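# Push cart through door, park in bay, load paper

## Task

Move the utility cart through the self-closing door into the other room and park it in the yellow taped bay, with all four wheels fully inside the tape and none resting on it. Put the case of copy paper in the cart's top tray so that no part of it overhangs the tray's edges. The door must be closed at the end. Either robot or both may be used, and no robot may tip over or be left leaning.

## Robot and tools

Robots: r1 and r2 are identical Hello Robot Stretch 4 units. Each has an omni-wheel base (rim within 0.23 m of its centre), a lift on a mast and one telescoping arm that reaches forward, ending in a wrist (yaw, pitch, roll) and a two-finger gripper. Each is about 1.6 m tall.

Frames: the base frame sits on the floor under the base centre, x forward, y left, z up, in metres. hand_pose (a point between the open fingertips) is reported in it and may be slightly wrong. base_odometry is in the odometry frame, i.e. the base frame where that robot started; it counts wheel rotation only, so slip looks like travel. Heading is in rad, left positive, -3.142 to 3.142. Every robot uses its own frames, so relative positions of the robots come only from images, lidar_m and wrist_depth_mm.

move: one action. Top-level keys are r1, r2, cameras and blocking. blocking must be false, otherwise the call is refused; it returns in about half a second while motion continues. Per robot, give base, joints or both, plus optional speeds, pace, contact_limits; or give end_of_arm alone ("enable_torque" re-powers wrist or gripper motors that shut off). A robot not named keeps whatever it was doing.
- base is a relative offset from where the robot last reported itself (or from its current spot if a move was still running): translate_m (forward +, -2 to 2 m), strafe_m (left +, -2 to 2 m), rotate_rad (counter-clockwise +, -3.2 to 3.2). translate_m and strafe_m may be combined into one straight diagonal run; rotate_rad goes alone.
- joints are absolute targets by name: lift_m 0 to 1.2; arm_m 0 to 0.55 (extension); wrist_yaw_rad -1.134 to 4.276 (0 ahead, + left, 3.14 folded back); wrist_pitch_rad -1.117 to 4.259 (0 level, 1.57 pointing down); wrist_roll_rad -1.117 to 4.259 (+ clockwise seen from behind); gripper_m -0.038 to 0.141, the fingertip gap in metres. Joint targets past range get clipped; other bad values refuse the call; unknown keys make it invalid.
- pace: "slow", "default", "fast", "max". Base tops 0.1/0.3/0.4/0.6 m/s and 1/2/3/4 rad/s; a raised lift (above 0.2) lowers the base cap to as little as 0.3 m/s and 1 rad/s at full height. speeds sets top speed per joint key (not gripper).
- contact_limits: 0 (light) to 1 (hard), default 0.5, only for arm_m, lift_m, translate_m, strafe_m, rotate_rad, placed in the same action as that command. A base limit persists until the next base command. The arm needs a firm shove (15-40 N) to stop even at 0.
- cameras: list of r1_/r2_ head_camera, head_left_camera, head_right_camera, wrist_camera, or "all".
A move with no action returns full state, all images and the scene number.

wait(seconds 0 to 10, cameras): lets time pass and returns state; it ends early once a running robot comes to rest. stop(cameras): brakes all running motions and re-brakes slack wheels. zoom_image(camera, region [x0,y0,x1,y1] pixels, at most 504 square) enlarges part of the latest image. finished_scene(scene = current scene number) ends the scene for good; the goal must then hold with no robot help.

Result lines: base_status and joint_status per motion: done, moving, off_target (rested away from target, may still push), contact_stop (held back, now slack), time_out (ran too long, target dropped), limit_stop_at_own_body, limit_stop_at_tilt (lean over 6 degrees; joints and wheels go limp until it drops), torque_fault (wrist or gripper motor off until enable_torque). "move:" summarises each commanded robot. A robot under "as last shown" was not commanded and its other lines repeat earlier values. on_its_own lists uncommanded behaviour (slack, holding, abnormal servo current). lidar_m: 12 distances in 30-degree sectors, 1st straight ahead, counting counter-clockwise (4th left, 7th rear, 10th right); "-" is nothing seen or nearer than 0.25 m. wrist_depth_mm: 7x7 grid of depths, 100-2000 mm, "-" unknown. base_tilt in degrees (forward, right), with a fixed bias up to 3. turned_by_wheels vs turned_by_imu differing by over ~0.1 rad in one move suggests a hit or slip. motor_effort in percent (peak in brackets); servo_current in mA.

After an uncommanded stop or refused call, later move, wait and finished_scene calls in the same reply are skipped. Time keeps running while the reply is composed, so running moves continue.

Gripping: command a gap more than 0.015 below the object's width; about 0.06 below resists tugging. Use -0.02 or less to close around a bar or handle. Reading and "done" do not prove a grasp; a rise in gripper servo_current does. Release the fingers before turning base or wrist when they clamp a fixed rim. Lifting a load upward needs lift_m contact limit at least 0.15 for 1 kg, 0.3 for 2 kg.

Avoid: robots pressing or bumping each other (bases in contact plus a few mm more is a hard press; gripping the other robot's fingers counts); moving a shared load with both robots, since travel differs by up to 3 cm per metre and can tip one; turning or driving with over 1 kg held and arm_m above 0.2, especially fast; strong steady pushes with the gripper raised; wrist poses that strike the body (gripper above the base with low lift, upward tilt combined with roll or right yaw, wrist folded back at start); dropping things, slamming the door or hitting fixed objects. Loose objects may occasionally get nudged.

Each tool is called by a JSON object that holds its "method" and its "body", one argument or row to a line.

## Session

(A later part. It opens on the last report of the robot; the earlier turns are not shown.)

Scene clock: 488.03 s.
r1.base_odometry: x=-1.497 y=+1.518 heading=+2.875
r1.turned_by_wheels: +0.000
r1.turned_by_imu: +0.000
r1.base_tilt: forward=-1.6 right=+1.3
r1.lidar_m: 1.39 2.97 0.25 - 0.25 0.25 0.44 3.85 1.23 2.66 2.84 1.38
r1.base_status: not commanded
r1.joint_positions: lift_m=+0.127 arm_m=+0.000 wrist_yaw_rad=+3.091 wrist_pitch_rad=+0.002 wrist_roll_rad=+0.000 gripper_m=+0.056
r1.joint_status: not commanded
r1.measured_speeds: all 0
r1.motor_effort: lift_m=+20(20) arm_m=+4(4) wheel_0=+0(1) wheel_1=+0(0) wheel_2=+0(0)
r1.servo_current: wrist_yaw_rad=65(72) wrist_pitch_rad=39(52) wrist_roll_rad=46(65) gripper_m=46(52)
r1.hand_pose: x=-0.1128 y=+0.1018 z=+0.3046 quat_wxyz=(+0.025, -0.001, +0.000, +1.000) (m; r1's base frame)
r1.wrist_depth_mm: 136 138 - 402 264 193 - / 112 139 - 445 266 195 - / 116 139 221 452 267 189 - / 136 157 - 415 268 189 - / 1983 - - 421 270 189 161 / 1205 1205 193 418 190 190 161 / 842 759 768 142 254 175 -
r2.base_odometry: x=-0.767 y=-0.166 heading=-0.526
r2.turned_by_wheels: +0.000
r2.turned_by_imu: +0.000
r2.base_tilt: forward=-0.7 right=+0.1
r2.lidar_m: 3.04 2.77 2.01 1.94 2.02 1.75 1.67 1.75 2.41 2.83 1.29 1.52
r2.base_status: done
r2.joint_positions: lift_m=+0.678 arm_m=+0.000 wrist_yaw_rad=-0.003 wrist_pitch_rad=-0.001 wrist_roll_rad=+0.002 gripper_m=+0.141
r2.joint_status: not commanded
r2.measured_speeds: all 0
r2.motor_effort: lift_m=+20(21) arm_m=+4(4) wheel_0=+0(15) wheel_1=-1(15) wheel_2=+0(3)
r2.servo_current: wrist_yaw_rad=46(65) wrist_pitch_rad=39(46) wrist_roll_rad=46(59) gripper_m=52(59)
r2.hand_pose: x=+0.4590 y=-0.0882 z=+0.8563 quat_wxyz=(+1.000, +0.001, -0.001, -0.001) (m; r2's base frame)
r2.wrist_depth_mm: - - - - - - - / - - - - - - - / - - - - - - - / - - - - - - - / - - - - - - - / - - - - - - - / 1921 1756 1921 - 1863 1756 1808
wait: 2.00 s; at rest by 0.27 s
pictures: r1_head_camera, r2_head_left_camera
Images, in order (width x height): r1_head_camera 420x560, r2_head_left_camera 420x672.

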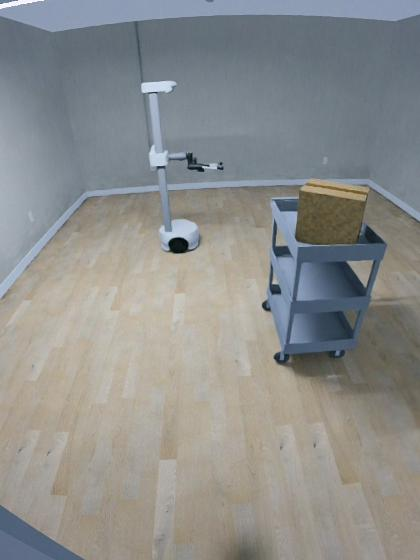

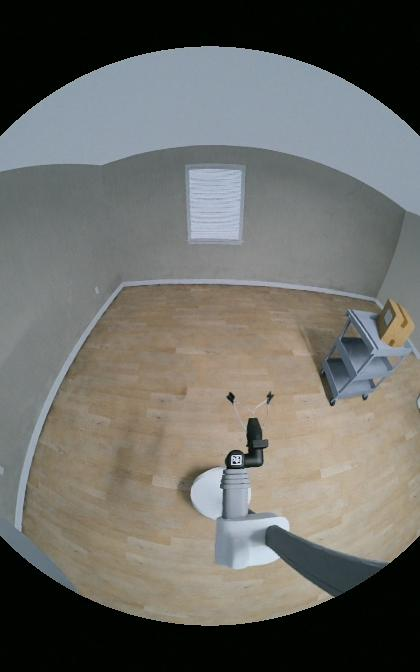

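{"method": "move", "body": {
  "blocking": false,
  "r2": {"base":{"translate_m":1.1},"pace":"fast"}
}}

{"method": "wait", "body": {
  "seconds": 5
}}

{"method": "move", "body": {
  "blocking": false,
  "r2": {"base":{"rotate_rad":-1.57}}
}}

{"method": "wait", "body": {
  "seconds": 3
}}

{"method": "wait", "body": {
  "seconds": 0.4,
  "cameras": ["r2_head_camera","r2_wrist_camera"]
}}

Scene clock: 496.57 s.
move: r2 moving
r1: as last shown
r1.lidar_m: 1.39 2.97 0.25 - 0.25 0.25 0.44 3.86 1.21 2.67 2.85 1.39
r1.servo_current: wrist_yaw_rad=46(59) wrist_pitch_rad=33(46) wrist_roll_rad=46(72) gripper_m=46(46)
r1.wrist_depth_mm: 136 138 - 404 263 194 - / 112 139 - 445 266 196 - / 116 139 220 452 267 189 - / 137 156 - 415 267 189 - / 1921 - - 418 268 189 161 / 1205 1229 194 421 190 189 161 / 842 768 750 143 256 174 -
r2.base_odometry: x=-0.726 y=-0.190 heading=-0.526
r2.turned_by_wheels: +0.000
r2.turned_by_imu: +0.001
r2.base_tilt: forward=-0.7 right=+0.1
r2.lidar_m: 2.98 2.77 2.04 1.95 2.05 1.81 1.72 1.79 2.47 2.85 1.23 1.51
r2.base_status: translate_m moving
r2.joint_positions: lift_m=+0.678 arm_m=+0.000 wrist_yaw_rad=-0.003 wrist_pitch_rad=-0.001 wrist_roll_rad=+0.002 gripper_m=+0.141
r2.joint_status: not commanded
r2.measured_speeds: translate_m=+0.183 strafe_m=+0.000 rotate_rad=-0.005 lift_m=+0.000 arm_m=+0.000 wrist_yaw_rad=+0.000 wrist_pitch_rad=+0.000 wrist_roll_rad=+0.000
r2.motor_effort: lift_m=+20(21) arm_m=+4(4) wheel_0=+8(10) wheel_1=+9(9) wheel_2=-15(15)
r2.servo_current: wrist_yaw_rad=46(52) wrist_pitch_rad=46(46) wrist_roll_rad=46(59) gripper_m=46(52)
r2.hand_pose: x=+0.4590 y=-0.0882 z=+0.8563 quat_wxyz=(+1.000, +0.001, -0.001, -0.001) (m; r2's base frame)
r2.wrist_depth_mm: - - - - - - - / - - - - - - - / - - - - - - - / - - - - - - - / - - - - - - - / - - - - - - - / 1983 1808 1863 - 1921 1808 1756
pictures: none

Scene clock: 500.17 s.
earlier move: r2 done
r1.base_odometry: x=-1.497 y=+1.518 heading=+2.875
r1.turned_by_wheels: +0.000
r1.turned_by_imu: +0.000
r1.base_tilt: forward=-1.6 right=+1.3
r1.lidar_m: 1.38 2.97 0.25 - 0.26 0.25 0.46 3.86 1.22 2.63 2.83 1.40
r1.base_status: not commanded
r1.joint_positions: lift_m=+0.127 arm_m=+0.000 wrist_yaw_rad=+3.091 wrist_pitch_rad=+0.002 wrist_roll_rad=+0.000 gripper_m=+0.056
r1.joint_status: not commanded
r1.measured_speeds: all 0
r1.motor_effort: lift_m=+20(20) arm_m=+4(4) wheel_0=+0(1) wheel_1=+0(0) wheel_2=+0(0)
r1.servo_current: wrist_yaw_rad=59(72) wrist_pitch_rad=46(46) wrist_roll_rad=59(72) gripper_m=39(46)
r1.hand_pose: x=-0.1128 y=+0.1018 z=+0.3046 quat_wxyz=(+0.025, -0.001, +0.000, +1.000) (m; r1's base frame)
r1.wrist_depth_mm: 136 138 - 407 263 194 - / 112 138 - 449 265 196 - / 116 139 220 449 266 188 - / 137 157 - 418 267 189 - / 1921 - - 415 268 190 161 / 1182 1205 194 424 191 190 161 / 842 750 750 143 253 174 -
r2.base_odometry: x=+0.184 y=-0.718 heading=-0.526
r2.turned_by_wheels: +0.000
r2.turned_by_imu: +0.002
r2.base_tilt: forward=-0.7 right=+0.0
r2.lidar_m: 1.94 2.03 2.03 1.95 2.01 2.79 2.77 2.87 1.07 1.04 2.82 2.05
r2.base_status: done
r2.joint_positions: lift_m=+0.678 arm_m=+0.000 wrist_yaw_rad=-0.003 wrist_pitch_rad=-0.001 wrist_roll_rad=+0.002 gripper_m=+0.141
r2.joint_status: not commanded
r2.measured_speeds: all 0
r2.motor_effort: lift_m=+20(21) arm_m=+5(5) wheel_0=+1(11) wheel_1=+1(10) wheel_2=+0(17)
r2.servo_current: wrist_yaw_rad=59(59) wrist_pitch_rad=39(46) wrist_roll_rad=65(65) gripper_m=52(59)
r2.hand_pose: x=+0.4590 y=-0.0882 z=+0.8563 quat_wxyz=(+1.000, +0.001, -0.001, -0.001) (m; r2's base frame)
r2.wrist_depth_mm: - - 1708 1708 - - - / - - 1756 1756 - - - / - - 1708 1808 - - - / - - 1708 1756 - - - / - - - - - - - / - 189 - 157 188 185 - / - - - - - - -
wait: 3.60 of 5 s (r2 has come to rest)
pictures: none

Scene clock: 500.67 s.
move: r2 moving
r1: as last shown
r1.lidar_m: 1.39 2.97 0.25 - 0.25 0.25 0.44 3.86 1.21 2.66 2.85 1.38
r1.servo_current: wrist_yaw_rad=39(65) wrist_pitch_rad=46(46) wrist_roll_rad=39(65) gripper_m=39(52)
r1.wrist_depth_mm: 136 138 - 404 263 193 - / 112 139 - 445 266 196 - / 116 139 221 449 266 188 - / 136 157 - 415 268 189 - / 1983 - - 415 268 190 161 / 1205 1205 193 421 191 189 161 / 854 759 759 143 255 174 -
r2.base_odometry: x=+0.184 y=-0.718 heading=-0.777
r2.turned_by_wheels: -0.252
r2.turned_by_imu: -0.244
r2.base_tilt: forward=-0.7 right=+0.1
r2.lidar_m: 1.95 1.95 2.23 1.95 1.95 2.28 2.77 2.77 3.24 1.04 1.02 2.32
r2.base_status: rotate_rad moving
r2.joint_positions: lift_m=+0.678 arm_m=+0.000 wrist_yaw_rad=-0.003 wrist_pitch_rad=-0.001 wrist_roll_rad=+0.002 gripper_m=+0.141
r2.joint_status: not commanded
r2.measured_speeds: translate_m=+0.000 strafe_m=-0.001 rotate_rad=-0.976 lift_m=+0.000 arm_m=+0.000 wrist_yaw_rad=+0.000 wrist_pitch_rad=+0.000 wrist_roll_rad=+0.000
r2.motor_effort: lift_m=+20(21) arm_m=+4(4) wheel_0=+8(11) wheel_1=+9(10) wheel_2=+10(11)
r2.servo_current: wrist_yaw_rad=46(59) wrist_pitch_rad=39(46) wrist_roll_rad=59(59) gripper_m=46(59)
r2.hand_pose: x=+0.4590 y=-0.0882 z=+0.8563 quat_wxyz=(+1.000, +0.001, -0.001, -0.001) (m; r2's base frame)
r2.wrist_depth_mm: - 1618 1661 - - - - / 1576 1661 1661 - - - - / - 1661 1708 - - - - / - 1618 1708 - - - - / - - - - - - - / - 189 - 157 187 204 - / - - - - - 1756 1863
pictures: none

Scene clock: 502.23 s.
earlier move: r2 done
r1.base_odometry: x=-1.497 y=+1.518 heading=+2.875
r1.turned_by_wheels: +0.000
r1.turned_by_imu: +0.000
r1.base_tilt: forward=-1.6 right=+1.3
r1.lidar_m: 1.39 2.98 0.25 - 0.26 0.25 0.47 3.84 1.24 2.62 2.84 1.36
r1.base_status: not commanded
r1.joint_positions: lift_m=+0.127 arm_m=+0.000 wrist_yaw_rad=+3.091 wrist_pitch_rad=+0.002 wrist_roll_rad=+0.000 gripper_m=+0.056
r1.joint_status: not commanded
r1.measured_speeds: all 0
r1.motor_effort: lift_m=+20(20) arm_m=+4(4) wheel_0=+0(1) wheel_1=+0(0) wheel_2=+0(0)
r1.servo_current: wrist_yaw_rad=59(72) wrist_pitch_rad=46(46) wrist_roll_rad=52(65) gripper_m=39(52)
r1.hand_pose: x=-0.1128 y=+0.1018 z=+0.3046 quat_wxyz=(+0.025, -0.001, +0.000, +1.000) (m; r1's base frame)
r1.wrist_depth_mm: 136 138 - 407 264 193 - / 112 139 - 452 265 195 - / 116 139 220 449 267 188 - / 136 157 - 413 268 189 - / 1983 - - 415 268 189 161 / 1205 1205 193 421 190 190 161 / 866 750 768 143 255 174 -
r2.base_odometry: x=+0.184 y=-0.718 heading=-2.095
r2.turned_by_wheels: -1.318
r2.turned_by_imu: -1.283
r2.base_tilt: forward=-0.7 right=+0.1
r2.lidar_m: 1.03 2.81 2.06 1.94 2.03 2.04 1.95 2.03 2.81 2.76 2.90 1.07
r2.base_status: done
r2.joint_positions: lift_m=+0.678 arm_m=+0.000 wrist_yaw_rad=-0.003 wrist_pitch_rad=-0.001 wrist_roll_rad=+0.002 gripper_m=+0.141
r2.joint_status: not commanded
r2.measured_speeds: all 0
r2.motor_effort: lift_m=+20(21) arm_m=+4(4) wheel_0=+3(11) wheel_1=+2(11) wheel_2=+4(11)
r2.servo_current: wrist_yaw_rad=46(59) wrist_pitch_rad=46(46) wrist_roll_rad=52(59) gripper_m=46(59)
r2.hand_pose: x=+0.4590 y=-0.0882 z=+0.8563 quat_wxyz=(+1.000, +0.001, -0.001, -0.001) (m; r2's base frame)
r2.wrist_depth_mm: - - - - - - - / - - - - - - - / - - - 1229 - - - / - - - 1182 1160 - - / - - - - - - - / - - 891 160 197 - - / 1863 1808 1983 - - 1708 1808
wait: 1.57 of 3 s (r2 has come to rest)
pictures: none

Scene clock: 502.63 s.
r1.base_odometry: x=-1.497 y=+1.518 heading=+2.875
r1.turned_by_wheels: +0.000
r1.turned_by_imu: +0.000
r1.base_tilt: forward=-1.6 right=+1.2
r1.lidar_m: 1.39 2.99 0.25 - 0.25 0.25 0.41 3.86 1.23 2.67 2.82 1.39
r1.base_status: not commanded
r1.joint_positions: lift_m=+0.127 arm_m=+0.000 wrist_yaw_rad=+3.091 wrist_pitch_rad=+0.002 wrist_roll_rad=+0.000 gripper_m=+0.056
r1.joint_status: not commanded
r1.measured_speeds: all 0
r1.motor_effort: lift_m=+20(20) arm_m=+4(4) wheel_0=+0(1) wheel_1=+0(0) wheel_2=+0(0)
r1.servo_current: wrist_yaw_rad=39(72) wrist_pitch_rad=52(46) wrist_roll_rad=46(65) gripper_m=39(52)
r1.hand_pose: x=-0.1128 y=+0.1018 z=+0.3046 quat_wxyz=(+0.025, -0.001, +0.000, +1.000) (m; r1's base frame)
r1.wrist_depth_mm: 136 138 - 407 263 193 - / 112 139 - 445 266 196 - / 116 140 221 455 267 189 - / 136 157 - 413 268 190 - / 1983 - - 415 270 189 161 / 1205 1205 193 418 191 190 161 / 842 759 750 143 256 174 -
r2.base_odometry: x=+0.184 y=-0.718 heading=-2.095
r2.turned_by_wheels: +0.000
r2.turned_by_imu: +0.000
r2.base_tilt: forward=-0.7 right=+0.0
r2.lidar_m: 1.04 2.77 2.07 1.94 2.06 2.02 1.95 2.03 2.83 2.76 2.90 1.07
r2.base_status: done
r2.joint_positions: lift_m=+0.678 arm_m=+0.000 wrist_yaw_rad=-0.003 wrist_pitch_rad=-0.001 wrist_roll_rad=+0.002 gripper_m=+0.141
r2.joint_status: not commanded
r2.measured_speeds: all 0
r2.motor_effort: lift_m=+20(21) arm_m=+4(4) wheel_0=+3(11) wheel_1=+2(11) wheel_2=+4(11)
r2.servo_current: wrist_yaw_rad=39(59) wrist_pitch_rad=39(46) wrist_roll_rad=39(59) gripper_m=52(59)
r2.hand_pose: x=+0.4590 y=-0.0882 z=+0.8563 quat_wxyz=(+1.000, +0.001, -0.001, -0.001) (m; r2's base frame)
r2.wrist_depth_mm: - - - - - - - / - - - - - - - / - - - 1255 - - - / - - - 1182 1182 - - / - - - - - - - / - - 891 160 196 - - / 1921 1863 1983 - - 1708 1808
wait: 0.40 s; at rest by 0.27 s
pictures: r2_head_camera, r2_wrist_camera
Images, in order (width x height): r2_head_camera 420x560, r2_wrist_camera 616x392.

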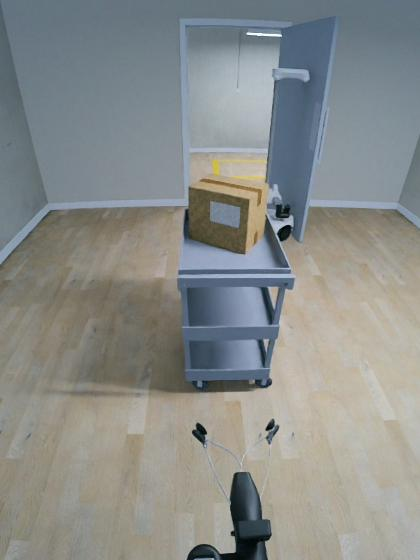

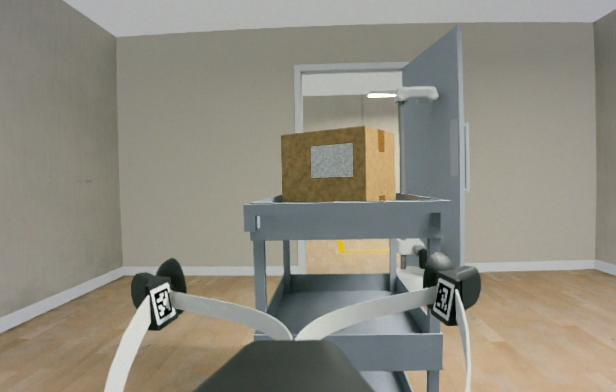

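{"method": "move", "body": {
  "blocking": false,
  "r1": {"base":{"translate_m":0.12},"pace":"slow","contact_limits":{"translate_m":0.8}},
  "r2": {"base":{"strafe_m":-0.09}}
}}

{"method": "wait", "body": {
  "seconds": 1.3
}}

{"method": "wait", "body": {
  "seconds": 1
}}

{"method": "move", "body": {
  "blocking": false,
  "r1": {"base":{"strafe_m":0.15},"pace":"slow","contact_limits":{"strafe_m":0.7}}
}}

{"method": "wait", "body": {
  "seconds": 2.5,
  "cameras": ["r1_head_camera","r1_head_left_camera","r2_head_camera","r2_wrist_camera"]
}}

Scene clock: 543.43 s.
move: r1 moving; r2 moving
r1.base_odometry: x=-1.509 y=+1.522 heading=+2.876
r1.turned_by_wheels: +0.001
r1.turned_by_imu: +0.000
r1.base_tilt: forward=-1.6 right=+1.3
r1.lidar_m: 1.39 2.96 0.25 - 0.25 0.25 0.45 3.87 1.24 2.69 2.82 1.38
r1.base_status: translate_m moving
r1.joint_positions: lift_m=+0.127 arm_m=+0.000 wrist_yaw_rad=+3.091 wrist_pitch_rad=+0.002 wrist_roll_rad=+0.000 gripper_m=+0.056
r1.joint_status: not commanded
r1.measured_speeds: translate_m=+0.048 strafe_m=+0.000 rotate_rad=+0.000 lift_m=+0.000 arm_m=+0.000 wrist_yaw_rad=+0.000 wrist_pitch_rad=+0.000 wrist_roll_rad=+0.000
r1.motor_effort: lift_m=+20(20) arm_m=+4(4) wheel_0=+2(5) wheel_1=+9(9) wheel_2=-5(6)
r1.servo_current: wrist_yaw_rad=52(72) wrist_pitch_rad=39(46) wrist_roll_rad=52(52) gripper_m=39(52)
r1.contact_limits: translate_m 0.8
r1.hand_pose: x=-0.1128 y=+0.1018 z=+0.3046 quat_wxyz=(+0.025, -0.001, +0.000, +1.000) (m; r1's base frame)
r1.wrist_depth_mm: 136 138 - 410 264 195 - / 112 139 - 452 265 196 - / 116 139 223 415 267 187 - / 136 156 - 418 268 189 - / 1983 - - 421 270 190 161 / 1182 1205 193 424 190 190 161 / 854 750 759 143 255 174 -
r2.base_odometry: x=+0.153 y=-0.700 heading=-2.095
r2.turned_by_wheels: +0.000
r2.turned_by_imu: +0.001
r2.base_tilt: forward=-0.7 right=+0.0
r2.lidar_m: 1.03 2.84 2.11 1.98 2.06 2.04 1.94 2.05 2.78 2.73 2.87 1.06
r2.base_status: strafe_m moving
r2.joint_positions: lift_m=+0.678 arm_m=+0.000 wrist_yaw_rad=-0.003 wrist_pitch_rad=-0.001 wrist_roll_rad=+0.002 gripper_m=+0.141
r2.joint_status: not commanded
r2.measured_speeds: translate_m=+0.000 strafe_m=-0.141 rotate_rad=+0.002 lift_m=+0.000 arm_m=+0.000 wrist_yaw_rad=+0.000 wrist_pitch_rad=+0.000 wrist_roll_rad=+0.000
r2.motor_effort: lift_m=+20(20) arm_m=+4(4) wheel_0=+11(12) wheel_1=-11(11) wheel_2=-1(2)
r2.servo_current: wrist_yaw_rad=39(52) wrist_pitch_rad=46(46) wrist_roll_rad=52(52) gripper_m=52(52)
r2.hand_pose: x=+0.4590 y=-0.0882 z=+0.8563 quat_wxyz=(+1.000, +0.001, -0.001, -0.001) (m; r2's base frame)
r2.wrist_depth_mm: - - - - - - - / - - - - - - - / - - - 1229 - - - / - - - 1160 - - - / - - - - - - - / - - 891 160 191 - - / 1921 1863 1863 - - 1808 1808
pictures: none

Scene clock: 544.33 s.
earlier move: r1 moving; r2 done
r1.base_odometry: x=-1.582 y=+1.542 heading=+2.876
r1.turned_by_wheels: +0.000
r1.turned_by_imu: +0.000
r1.base_tilt: forward=-1.6 right=+1.3
r1.lidar_m: 1.32 2.95 0.25 2.07 0.25 0.25 0.46 1.35 1.25 2.77 2.84 1.29
r1.base_status: translate_m moving
r1.joint_positions: lift_m=+0.127 arm_m=+0.000 wrist_yaw_rad=+3.091 wrist_pitch_rad=+0.002 wrist_roll_rad=+0.000 gripper_m=+0.056
r1.joint_status: not commanded
r1.measured_speeds: translate_m=+0.081 strafe_m=+0.000 rotate_rad=+0.005 lift_m=+0.000 arm_m=+0.000 wrist_yaw_rad=+0.000 wrist_pitch_rad=+0.000 wrist_roll_rad=+0.000
r1.motor_effort: lift_m=+20(20) arm_m=+4(4) wheel_0=+0(5) wheel_1=+7(10) wheel_2=-2(6)
r1.servo_current: wrist_yaw_rad=59(72) wrist_pitch_rad=33(52) wrist_roll_rad=33(59) gripper_m=46(52)
r1.contact_limits: translate_m 0.8
r1.hand_pose: x=-0.1128 y=+0.1018 z=+0.3046 quat_wxyz=(+0.025, -0.001, +0.000, +1.000) (m; r1's base frame)
r1.wrist_depth_mm: 136 138 - 424 267 195 - / 112 138 - 430 270 196 - / 116 139 257 430 271 189 - / 136 156 - 433 273 189 - / 1983 - - 439 274 190 160 / 1205 1160 193 442 191 190 - / 842 759 750 143 260 174 -
r2.base_odometry: x=+0.106 y=-0.673 heading=-2.095
r2.turned_by_wheels: +0.000
r2.turned_by_imu: +0.000
r2.base_tilt: forward=-0.7 right=+0.1
r2.lidar_m: 1.02 2.91 2.15 2.04 2.19 2.02 1.95 2.06 2.79 2.67 2.82 1.08
r2.base_status: done
r2.joint_positions: lift_m=+0.678 arm_m=+0.000 wrist_yaw_rad=-0.003 wrist_pitch_rad=-0.001 wrist_roll_rad=+0.002 gripper_m=+0.141
r2.joint_status: not commanded
r2.measured_speeds: all 0
r2.motor_effort: lift_m=+20(20) arm_m=+4(4) wheel_0=+2(13) wheel_1=-2(11) wheel_2=+0(2)
r2.servo_current: wrist_yaw_rad=46(59) wrist_pitch_rad=39(46) wrist_roll_rad=52(52) gripper_m=52(59)
r2.hand_pose: x=+0.4590 y=-0.0882 z=+0.8563 quat_wxyz=(+1.000, +0.001, -0.001, -0.001) (m; r2's base frame)
r2.wrist_depth_mm: - - - - - - - / - - - - - - - / - - - 1160 - - - / - - - 1138 - - - / - - - - - - - / - - 891 158 198 - - / 1863 1863 1808 - - 1808 1808
wait: 0.90 of 1.3 s (r2 has come to rest)
pictures: none

Scene clock: 545.33 s.
earlier move: r1 moving
r1.base_odometry: x=-1.612 y=+1.550 heading=+2.876
r1.turned_by_wheels: +0.000
r1.turned_by_imu: +0.000
r1.base_tilt: forward=-1.6 right=+1.3
r1.lidar_m: 1.34 2.96 2.09 2.03 0.25 0.25 0.46 1.32 1.30 2.78 2.82 1.27
r1.base_status: translate_m moving
r1.joint_positions: lift_m=+0.127 arm_m=+0.000 wrist_yaw_rad=+3.091 wrist_pitch_rad=+0.002 wrist_roll_rad=+0.000 gripper_m=+0.056
r1.joint_status: not commanded
r1.measured_speeds: all 0
r1.motor_effort: lift_m=+20(20) arm_m=+4(4) wheel_0=+2(5) wheel_1=+6(10) wheel_2=-2(6)
r1.servo_current: wrist_yaw_rad=46(72) wrist_pitch_rad=33(52) wrist_roll_rad=39(65) gripper_m=39(52)
r1.contact_limits: translate_m 0.8
r1.hand_pose: x=-0.1128 y=+0.1018 z=+0.3046 quat_wxyz=(+0.025, -0.001, +0.000, +1.000) (m; r1's base frame)
r1.wrist_depth_mm: 136 138 - 430 286 195 - / 112 139 - 433 271 195 - / 116 139 257 433 273 189 - / 136 157 - 442 274 189 - / 1983 - - 445 274 189 160 / 1205 1205 194 449 191 190 - / 842 759 750 143 259 174 -
r2.base_odometry: x=+0.106 y=-0.673 heading=-2.095
r2.turned_by_wheels: +0.000
r2.turned_by_imu: +0.000
r2.base_tilt: forward=-0.7 right=+0.1
r2.lidar_m: 1.03 2.91 2.16 2.01 2.19 2.01 1.91 2.06 2.77 2.65 2.78 1.10
r2.base_status: done
r2.joint_positions: lift_m=+0.678 arm_m=+0.000 wrist_yaw_rad=-0.003 wrist_pitch_rad=-0.001 wrist_roll_rad=+0.002 gripper_m=+0.141
r2.joint_status: not commanded
r2.measured_speeds: all 0
r2.motor_effort: lift_m=+20(20) arm_m=+4(4) wheel_0=+2(13) wheel_1=-2(11) wheel_2=+0(2)
r2.servo_current: wrist_yaw_rad=52(59) wrist_pitch_rad=39(46) wrist_roll_rad=52(65) gripper_m=52(59)
r2.hand_pose: x=+0.4590 y=-0.0882 z=+0.8563 quat_wxyz=(+1.000, +0.001, -0.001, -0.001) (m; r2's base frame)
r2.wrist_depth_mm: - - - - - - - / - - - - - - - / - - - 1160 - - - / - - - 1138 - - - / - - - - - - - / - - 891 157 198 - - / 1983 1863 1808 - - 1808 1808
wait: 1.00 s; no rest
pictures: none

Scene clock: 545.83 s.
earlier move: r1 done
move: r1 moving
r1.base_odometry: x=-1.616 y=+1.536 heading=+2.876
r1.turned_by_wheels: +0.000
r1.turned_by_imu: +0.000
r1.base_tilt: forward=-1.6 right=+1.3
r1.lidar_m: 1.33 2.93 2.07 2.01 0.25 0.25 0.44 1.38 1.28 2.79 2.87 1.25
r1.base_status: strafe_m moving
r1.joint_positions: lift_m=+0.127 arm_m=+0.000 wrist_yaw_rad=+3.091 wrist_pitch_rad=+0.002 wrist_roll_rad=+0.000 gripper_m=+0.056
r1.joint_status: not commanded
r1.measured_speeds: translate_m=-0.001 strafe_m=+0.056 rotate_rad=+0.005 lift_m=+0.000 arm_m=+0.000 wrist_yaw_rad=+0.000 wrist_pitch_rad=+0.000 wrist_roll_rad=+0.000
r1.motor_effort: lift_m=+20(20) arm_m=+4(4) wheel_0=-11(11) wheel_1=+10(14) wheel_2=-1(4)
r1.servo_current: wrist_yaw_rad=39(59) wrist_pitch_rad=46(46) wrist_roll_rad=46(65) gripper_m=52(52)
r1.contact_limits: strafe_m 0.7
r1.hand_pose: x=-0.1128 y=+0.1018 z=+0.3046 quat_wxyz=(+0.025, -0.001, +0.000, +1.000) (m; r1's base frame)
r1.wrist_depth_mm: 136 138 - 418 267 194 - / 112 138 - 418 268 196 - / 116 139 220 427 271 188 - / 136 157 - 430 273 189 - / 1863 - - 433 272 190 160 / 1205 1205 193 433 191 190 - / 842 759 759 143 257 174 -
r2: as last shown
r2.lidar_m: 1.03 2.91 2.15 2.05 2.18 2.05 1.93 2.04 2.77 2.67 2.79 1.08
r2.motor_effort: lift_m=+20(20) arm_m=+4(4) wheel_0=+3(3) wheel_1=-2(2) wheel_2=+0(0)
r2.servo_current: wrist_yaw_rad=46(59) wrist_pitch_rad=46(46) wrist_roll_rad=39(52) gripper_m=52(59)
r2.wrist_depth_mm: - - - - - - - / - - - - - - - / - - - 1138 - - - / - - - 1118 - - - / - - - - - - - / - - 891 157 212 - - / 1921 1863 1808 - - 1756 1808
pictures: none

Scene clock: 546.83 s.
earlier move: r1 contact_stop
r1.base_odometry: x=-1.626 y=+1.502 heading=+2.878
r1.turned_by_wheels: +0.002
r1.turned_by_imu: -0.004
r1.base_tilt: forward=-1.6 right=+1.3
r1.lidar_m: 1.39 2.92 2.05 2.00 0.25 0.25 0.42 1.42 1.33 2.81 2.86 1.28
r1.base_status: strafe_m contact_stop (by the wheels' count: +0.050 of +0.150)
r1.joint_positions: lift_m=+0.127 arm_m=+0.000 wrist_yaw_rad=+3.091 wrist_pitch_rad=+0.002 wrist_roll_rad=+0.000 gripper_m=+0.056
r1.joint_status: not commanded
r1.measured_speeds: translate_m=+0.000 strafe_m=+0.000 rotate_rad=-0.001 lift_m=+0.000 arm_m=+0.000 wrist_yaw_rad=+0.000 wrist_pitch_rad=+0.000 wrist_roll_rad=+0.000
r1.on_its_own: the wheels are slack since a contact_stop
r1.motor_effort: lift_m=+20(20) arm_m=+4(4) wheel_0=+0(29) wheel_1=+0(32) wheel_2=+0(9)
r1.servo_current: wrist_yaw_rad=46(65) wrist_pitch_rad=39(52) wrist_roll_rad=46(65) gripper_m=46(52)
r1.contact_limits: strafe_m 0.7
r1.hand_pose: x=-0.1128 y=+0.1018 z=+0.3046 quat_wxyz=(+0.025, -0.001, +0.000, +1.000) (m; r1's base frame)
r1.wrist_depth_mm: 136 138 - 436 262 194 - / 112 139 - 445 264 196 - / 116 139 220 449 266 188 - / 136 155 - 415 267 189 - / - - - 418 270 190 161 / 1229 1205 193 418 191 189 161 / 854 759 759 143 256 174 -
r2.base_odometry: x=+0.106 y=-0.673 heading=-2.095
r2.turned_by_wheels: +0.000
r2.turned_by_imu: +0.000
r2.base_tilt: forward=-0.7 right=+0.1
r2.lidar_m: 1.04 2.90 2.16 2.02 2.16 2.05 1.94 2.04 2.76 2.67 2.81 1.09
r2.base_status: not commanded
r2.joint_positions: lift_m=+0.678 arm_m=+0.000 wrist_yaw_rad=-0.003 wrist_pitch_rad=-0.001 wrist_roll_rad=+0.002 gripper_m=+0.141
r2.joint_status: not commanded
r2.measured_speeds: all 0
r2.motor_effort: lift_m=+20(20) arm_m=+4(4) wheel_0=+3(3) wheel_1=-2(2) wheel_2=+0(1)
r2.servo_current: wrist_yaw_rad=46(59) wrist_pitch_rad=39(46) wrist_roll_rad=46(59) gripper_m=46(59)
r2.hand_pose: x=+0.4590 y=-0.0882 z=+0.8563 quat_wxyz=(+1.000, +0.001, -0.001, -0.001) (m; r2's base frame)
r2.wrist_depth_mm: - - - - - - - / - - - - - - - / - - - 1160 - - - / - - - 1160 - - - / - - - - - - - / - - 891 157 212 - - / 1983 1863 1756 - - 1808 1756
wait: 1.00 of 2.5 s (r1 has come to rest)
pictures: r1_head_camera, r1_head_left_camera, r2_head_camera, r2_wrist_camera
Images, in order (width x height): r1_head_camera 420x560, r1_head_left_camera 420x672, r2_head_camera 420x560, r2_wrist_camera 616x392.

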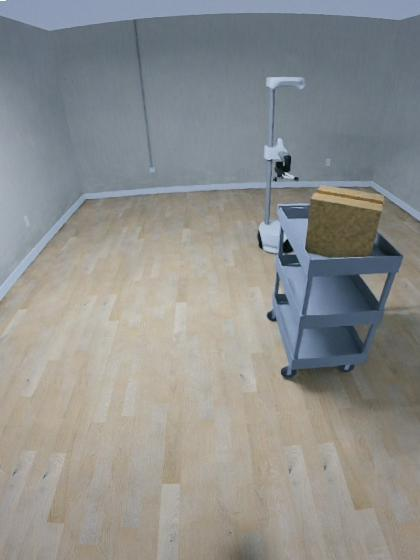

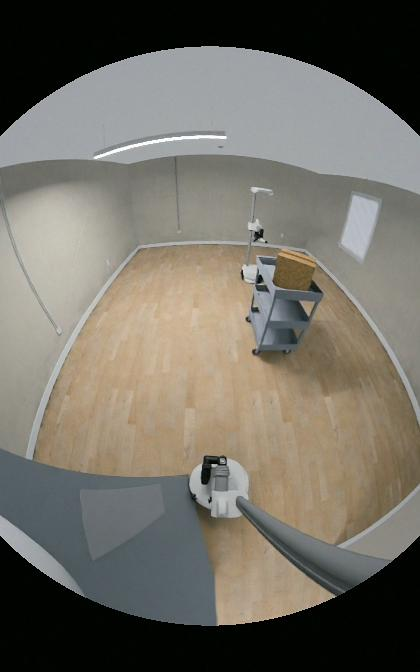

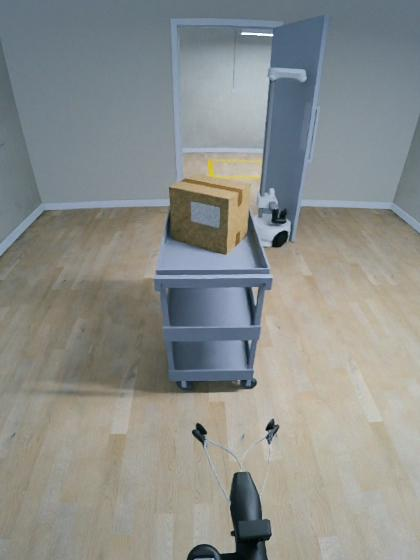

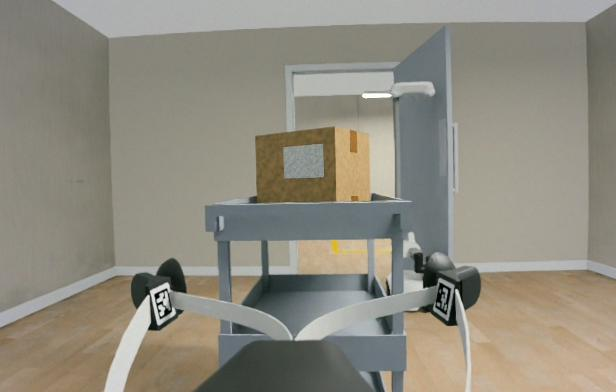

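{"method": "move", "body": {
  "blocking": false,
  "r1": {"base":{"strafe_m":0.0}},
  "r2": {"base":{"rotate_rad":-0.18}}
}}

{"method": "wait", "body": {
  "seconds": 0.1
}}

{"method": "wait", "body": {
  "seconds": 1
}}

{"method": "move", "body": {
  "blocking": false,
  "r2": {"base":{"translate_m":0.33,"strafe_m":0.15}}
}}

{"method": "wait", "body": {
  "seconds": 2.5
}}

{"method": "move", "body": {
  "blocking": false,
  "r2": {"base":{"translate_m":0.35},"pace":"slow"},
  "cameras": ["r2_wrist_camera"]
}}

{"method": "wait", "body": {
  "seconds": 4.5,
  "cameras": ["r1_head_camera","r2_head_camera","r2_wrist_camera"]
}}

Scene clock: 571.60 s.
move: r1 done; r2 moving
r1.base_odometry: x=-1.626 y=+1.502 heading=+2.878
r1.turned_by_wheels: +0.000
r1.turned_by_imu: +0.000
r1.base_tilt: forward=-1.6 right=+1.2
r1.lidar_m: 1.44 2.96 2.06 1.99 0.25 0.25 0.44 1.44 1.32 2.80 2.87 1.25
r1.base_status: done
r1.joint_positions: lift_m=+0.127 arm_m=+0.000 wrist_yaw_rad=+3.091 wrist_pitch_rad=+0.002 wrist_roll_rad=+0.000 gripper_m=+0.056
r1.joint_status: not commanded
r1.measured_speeds: all 0
r1.motor_effort: lift_m=+20(20) arm_m=+4(4) wheel_0=-1(1) wheel_1=+0(0) wheel_2=+0(0)
r1.servo_current: wrist_yaw_rad=52(72) wrist_pitch_rad=39(46) wrist_roll_rad=52(59) gripper_m=39(46)
r1.hand_pose: x=-0.1128 y=+0.1018 z=+0.3046 quat_wxyz=(+0.025, -0.001, +0.000, +1.000) (m; r1's base frame)
r1.wrist_depth_mm: 136 138 - 439 263 194 - / 112 139 - 442 264 196 - / 115 139 220 445 267 189 - / 137 156 - 410 270 188 - / - - - 415 267 190 161 / 1205 1205 194 418 191 190 162 / 842 759 768 143 255 174 -
r2.base_odometry: x=+0.106 y=-0.673 heading=-2.265
r2.turned_by_wheels: -0.170
r2.turned_by_imu: -0.165
r2.base_tilt: forward=-0.7 right=+0.1
r2.lidar_m: 1.03 1.05 2.29 2.03 2.04 2.13 1.94 1.96 2.44 2.67 2.72 3.35
r2.base_status: rotate_rad moving
r2.joint_positions: lift_m=+0.678 arm_m=+0.000 wrist_yaw_rad=-0.002 wrist_pitch_rad=-0.001 wrist_roll_rad=+0.002 gripper_m=+0.141
r2.joint_status: not commanded
r2.measured_speeds: translate_m=+0.002 strafe_m=+0.000 rotate_rad=-0.225 lift_m=+0.000 arm_m=+0.000 wrist_yaw_rad=+0.000 wrist_pitch_rad=+0.000 wrist_roll_rad=+0.000
r2.motor_effort: lift_m=+20(20) arm_m=+4(4) wheel_0=+4(7) wheel_1=+4(9) wheel_2=+3(10)
r2.servo_current: wrist_yaw_rad=39(52) wrist_pitch_rad=46(46) wrist_roll_rad=39(52) gripper_m=52(52)
r2.hand_pose: x=+0.4590 y=-0.0881 z=+0.8563 quat_wxyz=(+1.000, +0.001, -0.001, -0.001) (m; r2's base frame)
r2.wrist_depth_mm: - - - - - - - / - - - - - - - / - - 1205 - - - - / - - 1160 - - - - / - - - - - - - / - - - 917 - - - / 1921 1756 - - 1921 1756 1756
pictures: none

Scene clock: 571.70 s.
earlier move: r2 moving
r1.base_odometry: x=-1.626 y=+1.502 heading=+2.878
r1.turned_by_wheels: +0.000
r1.turned_by_imu: +0.000
r1.base_tilt: forward=-1.6 right=+1.3
r1.lidar_m: 1.40 2.93 2.03 1.99 0.25 0.25 0.42 1.42 1.32 2.81 2.86 1.28
r1.base_status: done
r1.joint_positions: lift_m=+0.127 arm_m=+0.000 wrist_yaw_rad=+3.091 wrist_pitch_rad=+0.002 wrist_roll_rad=+0.000 gripper_m=+0.056
r1.joint_status: not commanded
r1.measured_speeds: all 0
r1.motor_effort: lift_m=+20(20) arm_m=+4(4) wheel_0=-1(1) wheel_1=+0(0) wheel_2=+0(0)
r1.servo_current: wrist_yaw_rad=52(72) wrist_pitch_rad=46(46) wrist_roll_rad=39(59) gripper_m=39(46)
r1.hand_pose: x=-0.1128 y=+0.1018 z=+0.3046 quat_wxyz=(+0.025, -0.001, +0.000, +1.000) (m; r1's base frame)
r1.wrist_depth_mm: 136 138 - 439 264 193 - / 112 139 - 445 265 195 - / 116 139 220 445 266 188 - / 137 156 - 413 270 189 - / - - - 418 268 190 161 / 1182 1205 193 418 191 189 162 / 866 759 750 143 255 175 -
r2.base_odometry: x=+0.106 y=-0.673 heading=-2.274
r2.turned_by_wheels: -0.009
r2.turned_by_imu: -0.009
r2.base_tilt: forward=-0.7 right=+0.0
r2.lidar_m: 1.04 1.03 2.30 2.05 2.05 2.17 1.94 1.97 2.40 2.65 2.71 3.32
r2.base_status: rotate_rad moving
r2.joint_positions: lift_m=+0.678 arm_m=+0.000 wrist_yaw_rad=-0.002 wrist_pitch_rad=-0.001 wrist_roll_rad=+0.002 gripper_m=+0.141
r2.joint_status: not commanded
r2.measured_speeds: translate_m=-0.001 strafe_m=+0.000 rotate_rad=-0.028 lift_m=+0.000 arm_m=+0.000 wrist_yaw_rad=+0.000 wrist_pitch_rad=+0.000 wrist_roll_rad=+0.000
r2.motor_effort: lift_m=+20(20) arm_m=+4(4) wheel_0=+0(7) wheel_1=+2(9) wheel_2=+6(10)
r2.servo_current: wrist_yaw_rad=39(52) wrist_pitch_rad=39(46) wrist_roll_rad=59(59) gripper_m=52(52)
r2.hand_pose: x=+0.4590 y=-0.0881 z=+0.8563 quat_wxyz=(+1.000, +0.001, -0.001, -0.001) (m; r2's base frame)
r2.wrist_depth_mm: - - - - - - - / - - - - - - - / - - 1160 - - - - / - - 1160 - - - - / - - - - - - - / - - - 931 - - - / 1921 1808 - - 1863 1756 1808
wait: 0.10 s; no rest
pictures: none

Scene clock: 572.00 s.
earlier move: r2 done
r1.base_odometry: x=-1.626 y=+1.502 heading=+2.878
r1.turned_by_wheels: +0.000
r1.turned_by_imu: +0.000
r1.base_tilt: forward=-1.6 right=+1.3
r1.lidar_m: 1.40 2.92 2.04 1.98 0.25 0.25 0.40 1.41 1.31 2.79 2.87 1.27
r1.base_status: done
r1.joint_positions: lift_m=+0.127 arm_m=+0.000 wrist_yaw_rad=+3.091 wrist_pitch_rad=+0.002 wrist_roll_rad=+0.000 gripper_m=+0.056
r1.joint_status: not commanded
r1.measured_speeds: all 0
r1.motor_effort: lift_m=+20(20) arm_m=+4(4) wheel_0=-1(1) wheel_1=+0(1) wheel_2=+0(0)
r1.servo_current: wrist_yaw_rad=39(72) wrist_pitch_rad=39(46) wrist_roll_rad=33(65) gripper_m=46(46)
r1.hand_pose: x=-0.1128 y=+0.1018 z=+0.3046 quat_wxyz=(+0.025, -0.001, +0.000, +1.000) (m; r1's base frame)
r1.wrist_depth_mm: 136 138 - 439 260 194 - / 112 139 - 445 265 195 - / 116 139 220 449 266 188 - / 137 156 - 415 268 190 - / - - - 415 268 190 161 / 1229 1205 193 418 191 189 161 / 854 759 768 143 255 174 -
r2.base_odometry: x=+0.106 y=-0.673 heading=-2.274
r2.turned_by_wheels: +0.000
r2.turned_by_imu: +0.000
r2.base_tilt: forward=-0.7 right=+0.0
r2.lidar_m: 1.02 1.04 2.29 2.04 2.03 2.15 1.95 1.96 2.42 2.65 2.69 3.33
r2.base_status: done
r2.joint_positions: lift_m=+0.678 arm_m=+0.000 wrist_yaw_rad=-0.002 wrist_pitch_rad=-0.001 wrist_roll_rad=+0.002 gripper_m=+0.141
r2.joint_status: not commanded
r2.measured_speeds: all 0
r2.motor_effort: lift_m=+20(20) arm_m=+4(4) wheel_0=+2(7) wheel_1=+3(9) wheel_2=+5(10)
r2.servo_current: wrist_yaw_rad=46(52) wrist_pitch_rad=46(46) wrist_roll_rad=52(59) gripper_m=52(52)
r2.hand_pose: x=+0.4590 y=-0.0881 z=+0.8563 quat_wxyz=(+1.000, +0.001, -0.001, -0.001) (m; r2's base frame)
r2.wrist_depth_mm: - - - - - - - / - - - - - - - / - - 1182 - - - - / - - 1138 - - - - / - - - - - - - / - - - 917 - - - / 1983 1921 - - 1921 1756 1808
wait: 0.30 of 1 s (r2 has come to rest)
pictures: none

Scene clock: 572.50 s.
move: r2 moving
r1: as last shown
r1.lidar_m: 1.41 2.95 2.07 1.99 0.25 0.25 0.43 1.43 1.31 2.79 2.88 1.28
r1.motor_effort: lift_m=+20(20) arm_m=+4(4) wheel_0=+0(1) wheel_1=+0(1) wheel_2=+0(0)
r1.servo_current: wrist_yaw_rad=46(59) wrist_pitch_rad=39(46) wrist_roll_rad=59(72) gripper_m=46(46)
r1.wrist_depth_mm: 136 138 - 436 263 194 - / 112 139 - 445 265 195 - / 116 139 220 449 266 189 - / 136 156 - 413 268 189 - / - - - 418 270 189 161 / 1205 1205 193 418 191 189 161 / 842 750 759 143 256 175 -
r2.base_odometry: x=+0.097 y=-0.706 heading=-2.274
r2.turned_by_wheels: +0.000
r2.turned_by_imu: +0.000
r2.base_tilt: forward=-0.7 right=+0.1
r2.lidar_m: 1.00 1.02 2.26 2.04 2.06 2.20 1.98 2.00 2.46 2.67 2.73 3.28
r2.base_status: translate_m moving; strafe_m moving
r2.joint_positions: lift_m=+0.678 arm_m=+0.000 wrist_yaw_rad=-0.002 wrist_pitch_rad=-0.001 wrist_roll_rad=+0.002 gripper_m=+0.141
r2.joint_status: not commanded
r2.measured_speeds: translate_m=+0.122 strafe_m=+0.055 rotate_rad=+0.005 lift_m=+0.000 arm_m=+0.000 wrist_yaw_rad=+0.000 wrist_pitch_rad=+0.000 wrist_roll_rad=+0.000
r2.motor_effort: lift_m=+20(20) arm_m=+4(4) wheel_0=+5(5) wheel_1=+10(11) wheel_2=-13(13)
r2.servo_current: wrist_yaw_rad=52(65) wrist_pitch_rad=46(46) wrist_roll_rad=46(52) gripper_m=52(59)
r2.hand_pose: x=+0.4590 y=-0.0881 z=+0.8563 quat_wxyz=(+1.000, +0.001, -0.001, -0.001) (m; r2's base frame)
r2.wrist_depth_mm: - - - - - - - / - - - - - - - / - - 1138 - - - - / - - 1118 - - - - / - - - - - - - / - - - 878 - - - / 1863 1808 - - 1921 1756 1808
pictures: none

Scene clock: 574.60 s.
earlier move: r2 done
r1.base_odometry: x=-1.626 y=+1.502 heading=+2.878
r1.turned_by_wheels: +0.000
r1.turned_by_imu: +0.000
r1.base_tilt: forward=-1.6 right=+1.3
r1.lidar_m: 1.41 2.95 2.07 1.98 0.25 0.25 0.42 1.43 1.31 2.79 2.86 1.26
r1.base_status: not commanded
r1.joint_positions: lift_m=+0.127 arm_m=+0.000 wrist_yaw_rad=+3.091 wrist_pitch_rad=+0.002 wrist_roll_rad=+0.000 gripper_m=+0.056
r1.joint_status: not commanded
r1.measured_speeds: all 0
r1.motor_effort: lift_m=+20(20) arm_m=+4(4) wheel_0=+0(1) wheel_1=+0(1) wheel_2=+0(0)
r1.servo_current: wrist_yaw_rad=59(72) wrist_pitch_rad=46(52) wrist_roll_rad=46(72) gripper_m=46(52)
r1.hand_pose: x=-0.1128 y=+0.1018 z=+0.3046 quat_wxyz=(+0.025, -0.001, +0.000, +1.000) (m; r1's base frame)
r1.wrist_depth_mm: 136 138 - 439 262 194 - / 112 139 - 445 265 196 - / 116 139 220 449 266 188 - / 137 156 - 413 267 189 - / - - - 415 268 190 162 / 1205 1182 194 418 191 190 161 / 866 741 750 143 256 174 -
r2.base_odometry: x=+0.007 y=-1.022 heading=-2.274
r2.turned_by_wheels: +0.000
r2.turned_by_imu: +0.000
r2.base_tilt: forward=-0.7 right=+0.1
r2.lidar_m: 0.68 0.71 2.21 1.93 1.95 2.46 2.31 2.32 2.83 2.74 2.80 0.76
r2.base_status: done
r2.joint_positions: lift_m=+0.678 arm_m=+0.000 wrist_yaw_rad=-0.002 wrist_pitch_rad=-0.001 wrist_roll_rad=+0.002 gripper_m=+0.141
r2.joint_status: not commanded
r2.measured_speeds: all 0
r2.motor_effort: lift_m=+20(21) arm_m=+4(4) wheel_0=+3(11) wheel_1=+1(11) wheel_2=-3(13)
r2.servo_current: wrist_yaw_rad=46(65) wrist_pitch_rad=39(46) wrist_roll_rad=52(59) gripper_m=46(59)
r2.hand_pose: x=+0.4590 y=-0.0881 z=+0.8563 quat_wxyz=(+1.000, +0.001, -0.001, -0.001) (m; r2's base frame)
r2.wrist_depth_mm: - - - - - - - / - - - - - - - / - - 842 778 - - - / - - 831 788 - - - / - 459 535 539 559 - - / - 525 216 1160 574 - - / 1921 1808 - - - 1708 1756
wait: 2.10 of 2.5 s (r2 has come to rest)
pictures: none

Scene clock: 575.10 s.
move: r2 moving
r1: as last shown
r1.lidar_m: 1.40 2.91 2.04 2.00 0.25 0.25 0.43 1.40 1.31 2.80 2.85 1.27
r1.motor_effort: lift_m=+20(20) arm_m=+4(4) wheel_0=+0(1) wheel_1=+0(0) wheel_2=+0(0)
r1.servo_current: wrist_yaw_rad=46(52) wrist_pitch_rad=39(52) wrist_roll_rad=46(52) gripper_m=39(46)
r1.wrist_depth_mm: 136 138 - 439 263 194 - / 112 139 - 442 265 195 - / 116 139 220 445 265 189 - / 137 156 - 415 268 189 - / - - - 418 268 190 161 / 1205 1182 194 421 191 190 162 / 842 750 768 143 255 174 -
r2.base_odometry: x=-0.001 y=-1.031 heading=-2.274
r2.turned_by_wheels: +0.000
r2.turned_by_imu: +0.001
r2.base_tilt: forward=-0.7 right=+0.0
r2.lidar_m: 0.66 0.71 2.16 1.93 1.97 2.46 2.29 2.33 2.86 2.76 2.80 0.76
r2.base_status: translate_m moving
r2.joint_positions: lift_m=+0.678 arm_m=+0.000 wrist_yaw_rad=-0.002 wrist_pitch_rad=-0.001 wrist_roll_rad=+0.002 gripper_m=+0.141
r2.joint_status: not commanded
r2.measured_speeds: translate_m=+0.049 strafe_m=+0.000 rotate_rad=+0.002 lift_m=+0.000 arm_m=+0.000 wrist_yaw_rad=+0.000 wrist_pitch_rad=+0.000 wrist_roll_rad=+0.000
r2.motor_effort: lift_m=+20(20) arm_m=+4(4) wheel_0=+6(10) wheel_1=+6(6) wheel_2=-9(10)
r2.servo_current: wrist_yaw_rad=52(52) wrist_pitch_rad=39(52) wrist_roll_rad=39(59) gripper_m=52(52)
r2.hand_pose: x=+0.4590 y=-0.0881 z=+0.8563 quat_wxyz=(+1.000, +0.001, -0.001, -0.001) (m; r2's base frame)
r2.wrist_depth_mm: - - - - - - - / - - - - - - - / - - 820 768 - - - / - - 831 768 - - - / - 455 517 530 544 - - / - 517 216 1160 564 - - / 1983 1756 - - - 1756 1808
pictures: r2_wrist_camera
Images, in order (width x height): r2_wrist_camera 616x392.

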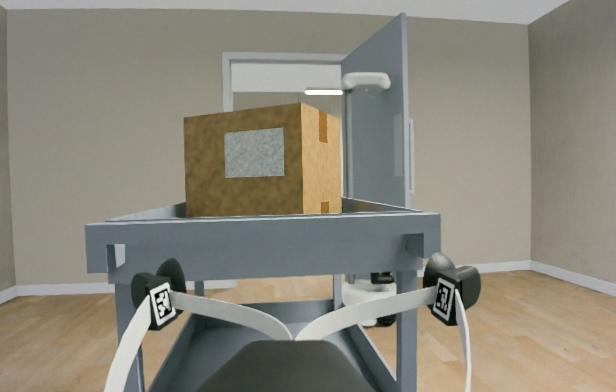

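Scene clock: 579.37 s.
earlier move: r2 done
r1.base_odometry: x=-1.626 y=+1.502 heading=+2.878
r1.turned_by_wheels: +0.000
r1.turned_by_imu: +0.000
r1.base_tilt: forward=-1.6 right=+1.3
r1.lidar_m: 1.59 2.93 2.04 2.00 0.25 0.25 0.43 1.43 1.32 2.80 2.87 1.20
r1.base_status: not commanded
r1.joint_positions: lift_m=+0.127 arm_m=+0.000 wrist_yaw_rad=+3.091 wrist_pitch_rad=+0.002 wrist_roll_rad=+0.000 gripper_m=+0.056
r1.joint_status: not commanded
r1.measured_speeds: all 0
r1.motor_effort: lift_m=+20(20) arm_m=+4(4) wheel_0=+0(1) wheel_1=+0(1) wheel_2=+0(0)
r1.servo_current: wrist_yaw_rad=52(78) wrist_pitch_rad=46(52) wrist_roll_rad=26(65) gripper_m=39(52)
r1.hand_pose: x=-0.1128 y=+0.1018 z=+0.3046 quat_wxyz=(+0.025, -0.001, +0.000, +1.000) (m; r1's base frame)
r1.wrist_depth_mm: 136 138 - 439 262 195 - / 112 139 - 442 266 196 - / 116 139 220 445 267 188 - / 136 156 - 413 268 189 - / - - - 418 270 189 161 / 1205 1182 193 424 191 190 161 / 854 759 759 143 256 175 -
r2.base_odometry: x=-0.219 y=-1.288 heading=-2.274
r2.turned_by_wheels: +0.000
r2.turned_by_imu: +0.002
r2.base_tilt: forward=-0.7 right=+0.1
r2.lidar_m: 0.47 0.47 2.26 2.03 2.05 2.52 2.65 2.66 3.01 2.71 2.75 0.53
r2.base_status: done
r2.joint_positions: lift_m=+0.678 arm_m=+0.000 wrist_yaw_rad=+0.001 wrist_pitch_rad=-0.001 wrist_roll_rad=+0.002 gripper_m=+0.141
r2.joint_status: not commanded
r2.measured_speeds: all 0
r2.motor_effort: lift_m=+20(20) arm_m=+4(4) wheel_0=+4(10) wheel_1=+5(10) wheel_2=-6(17)
r2.servo_current: wrist_yaw_rad=46(59) wrist_pitch_rad=46(52) wrist_roll_rad=46(59) gripper_m=52(59)
r2.hand_pose: x=+0.4593 y=-0.0873 z=+0.8563 quat_wxyz=(+1.000, +0.001, -0.001, +0.000) (m; r2's base frame)
r2.wrist_depth_mm: - - - - - - - / - - 554 - - - - / - 615 549 715 - - - / - 621 554 661 - - - / 258 257 252 256 263 - - / 291 217 249 314 263 - - / 1863 1708 - - - 1808 1808
wait: 4.27 of 4.5 s (r2 has come to rest)
pictures: r1_head_camera, r2_head_camera, r2_wrist_camera
Images, in order (width x height): r1_head_camera 420x560, r2_head_camera 420x560, r2_wrist_camera 616x392.

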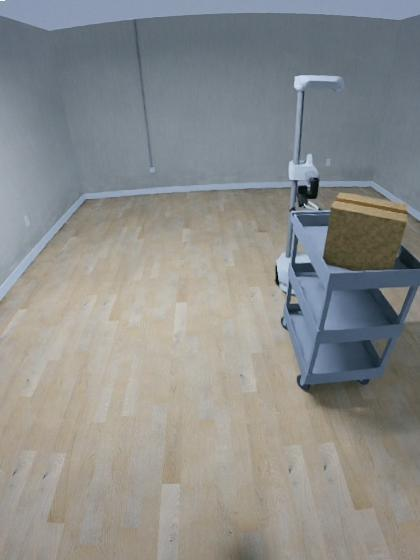

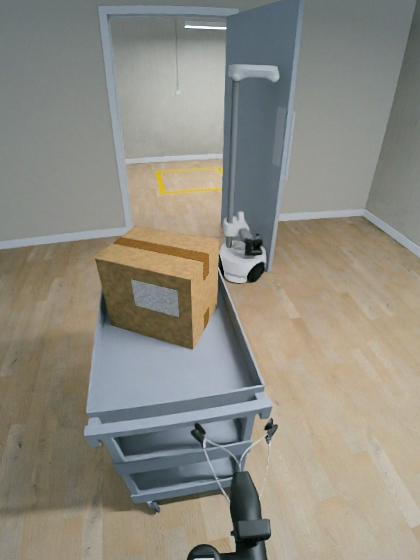

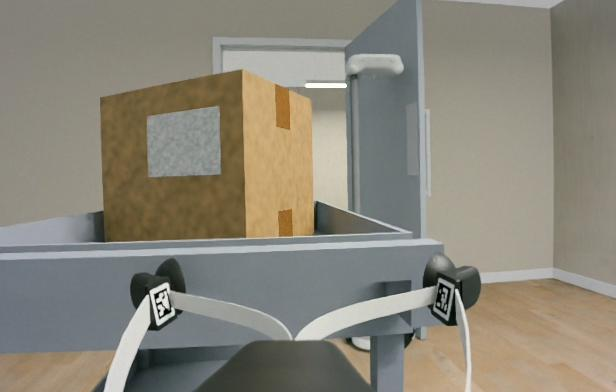

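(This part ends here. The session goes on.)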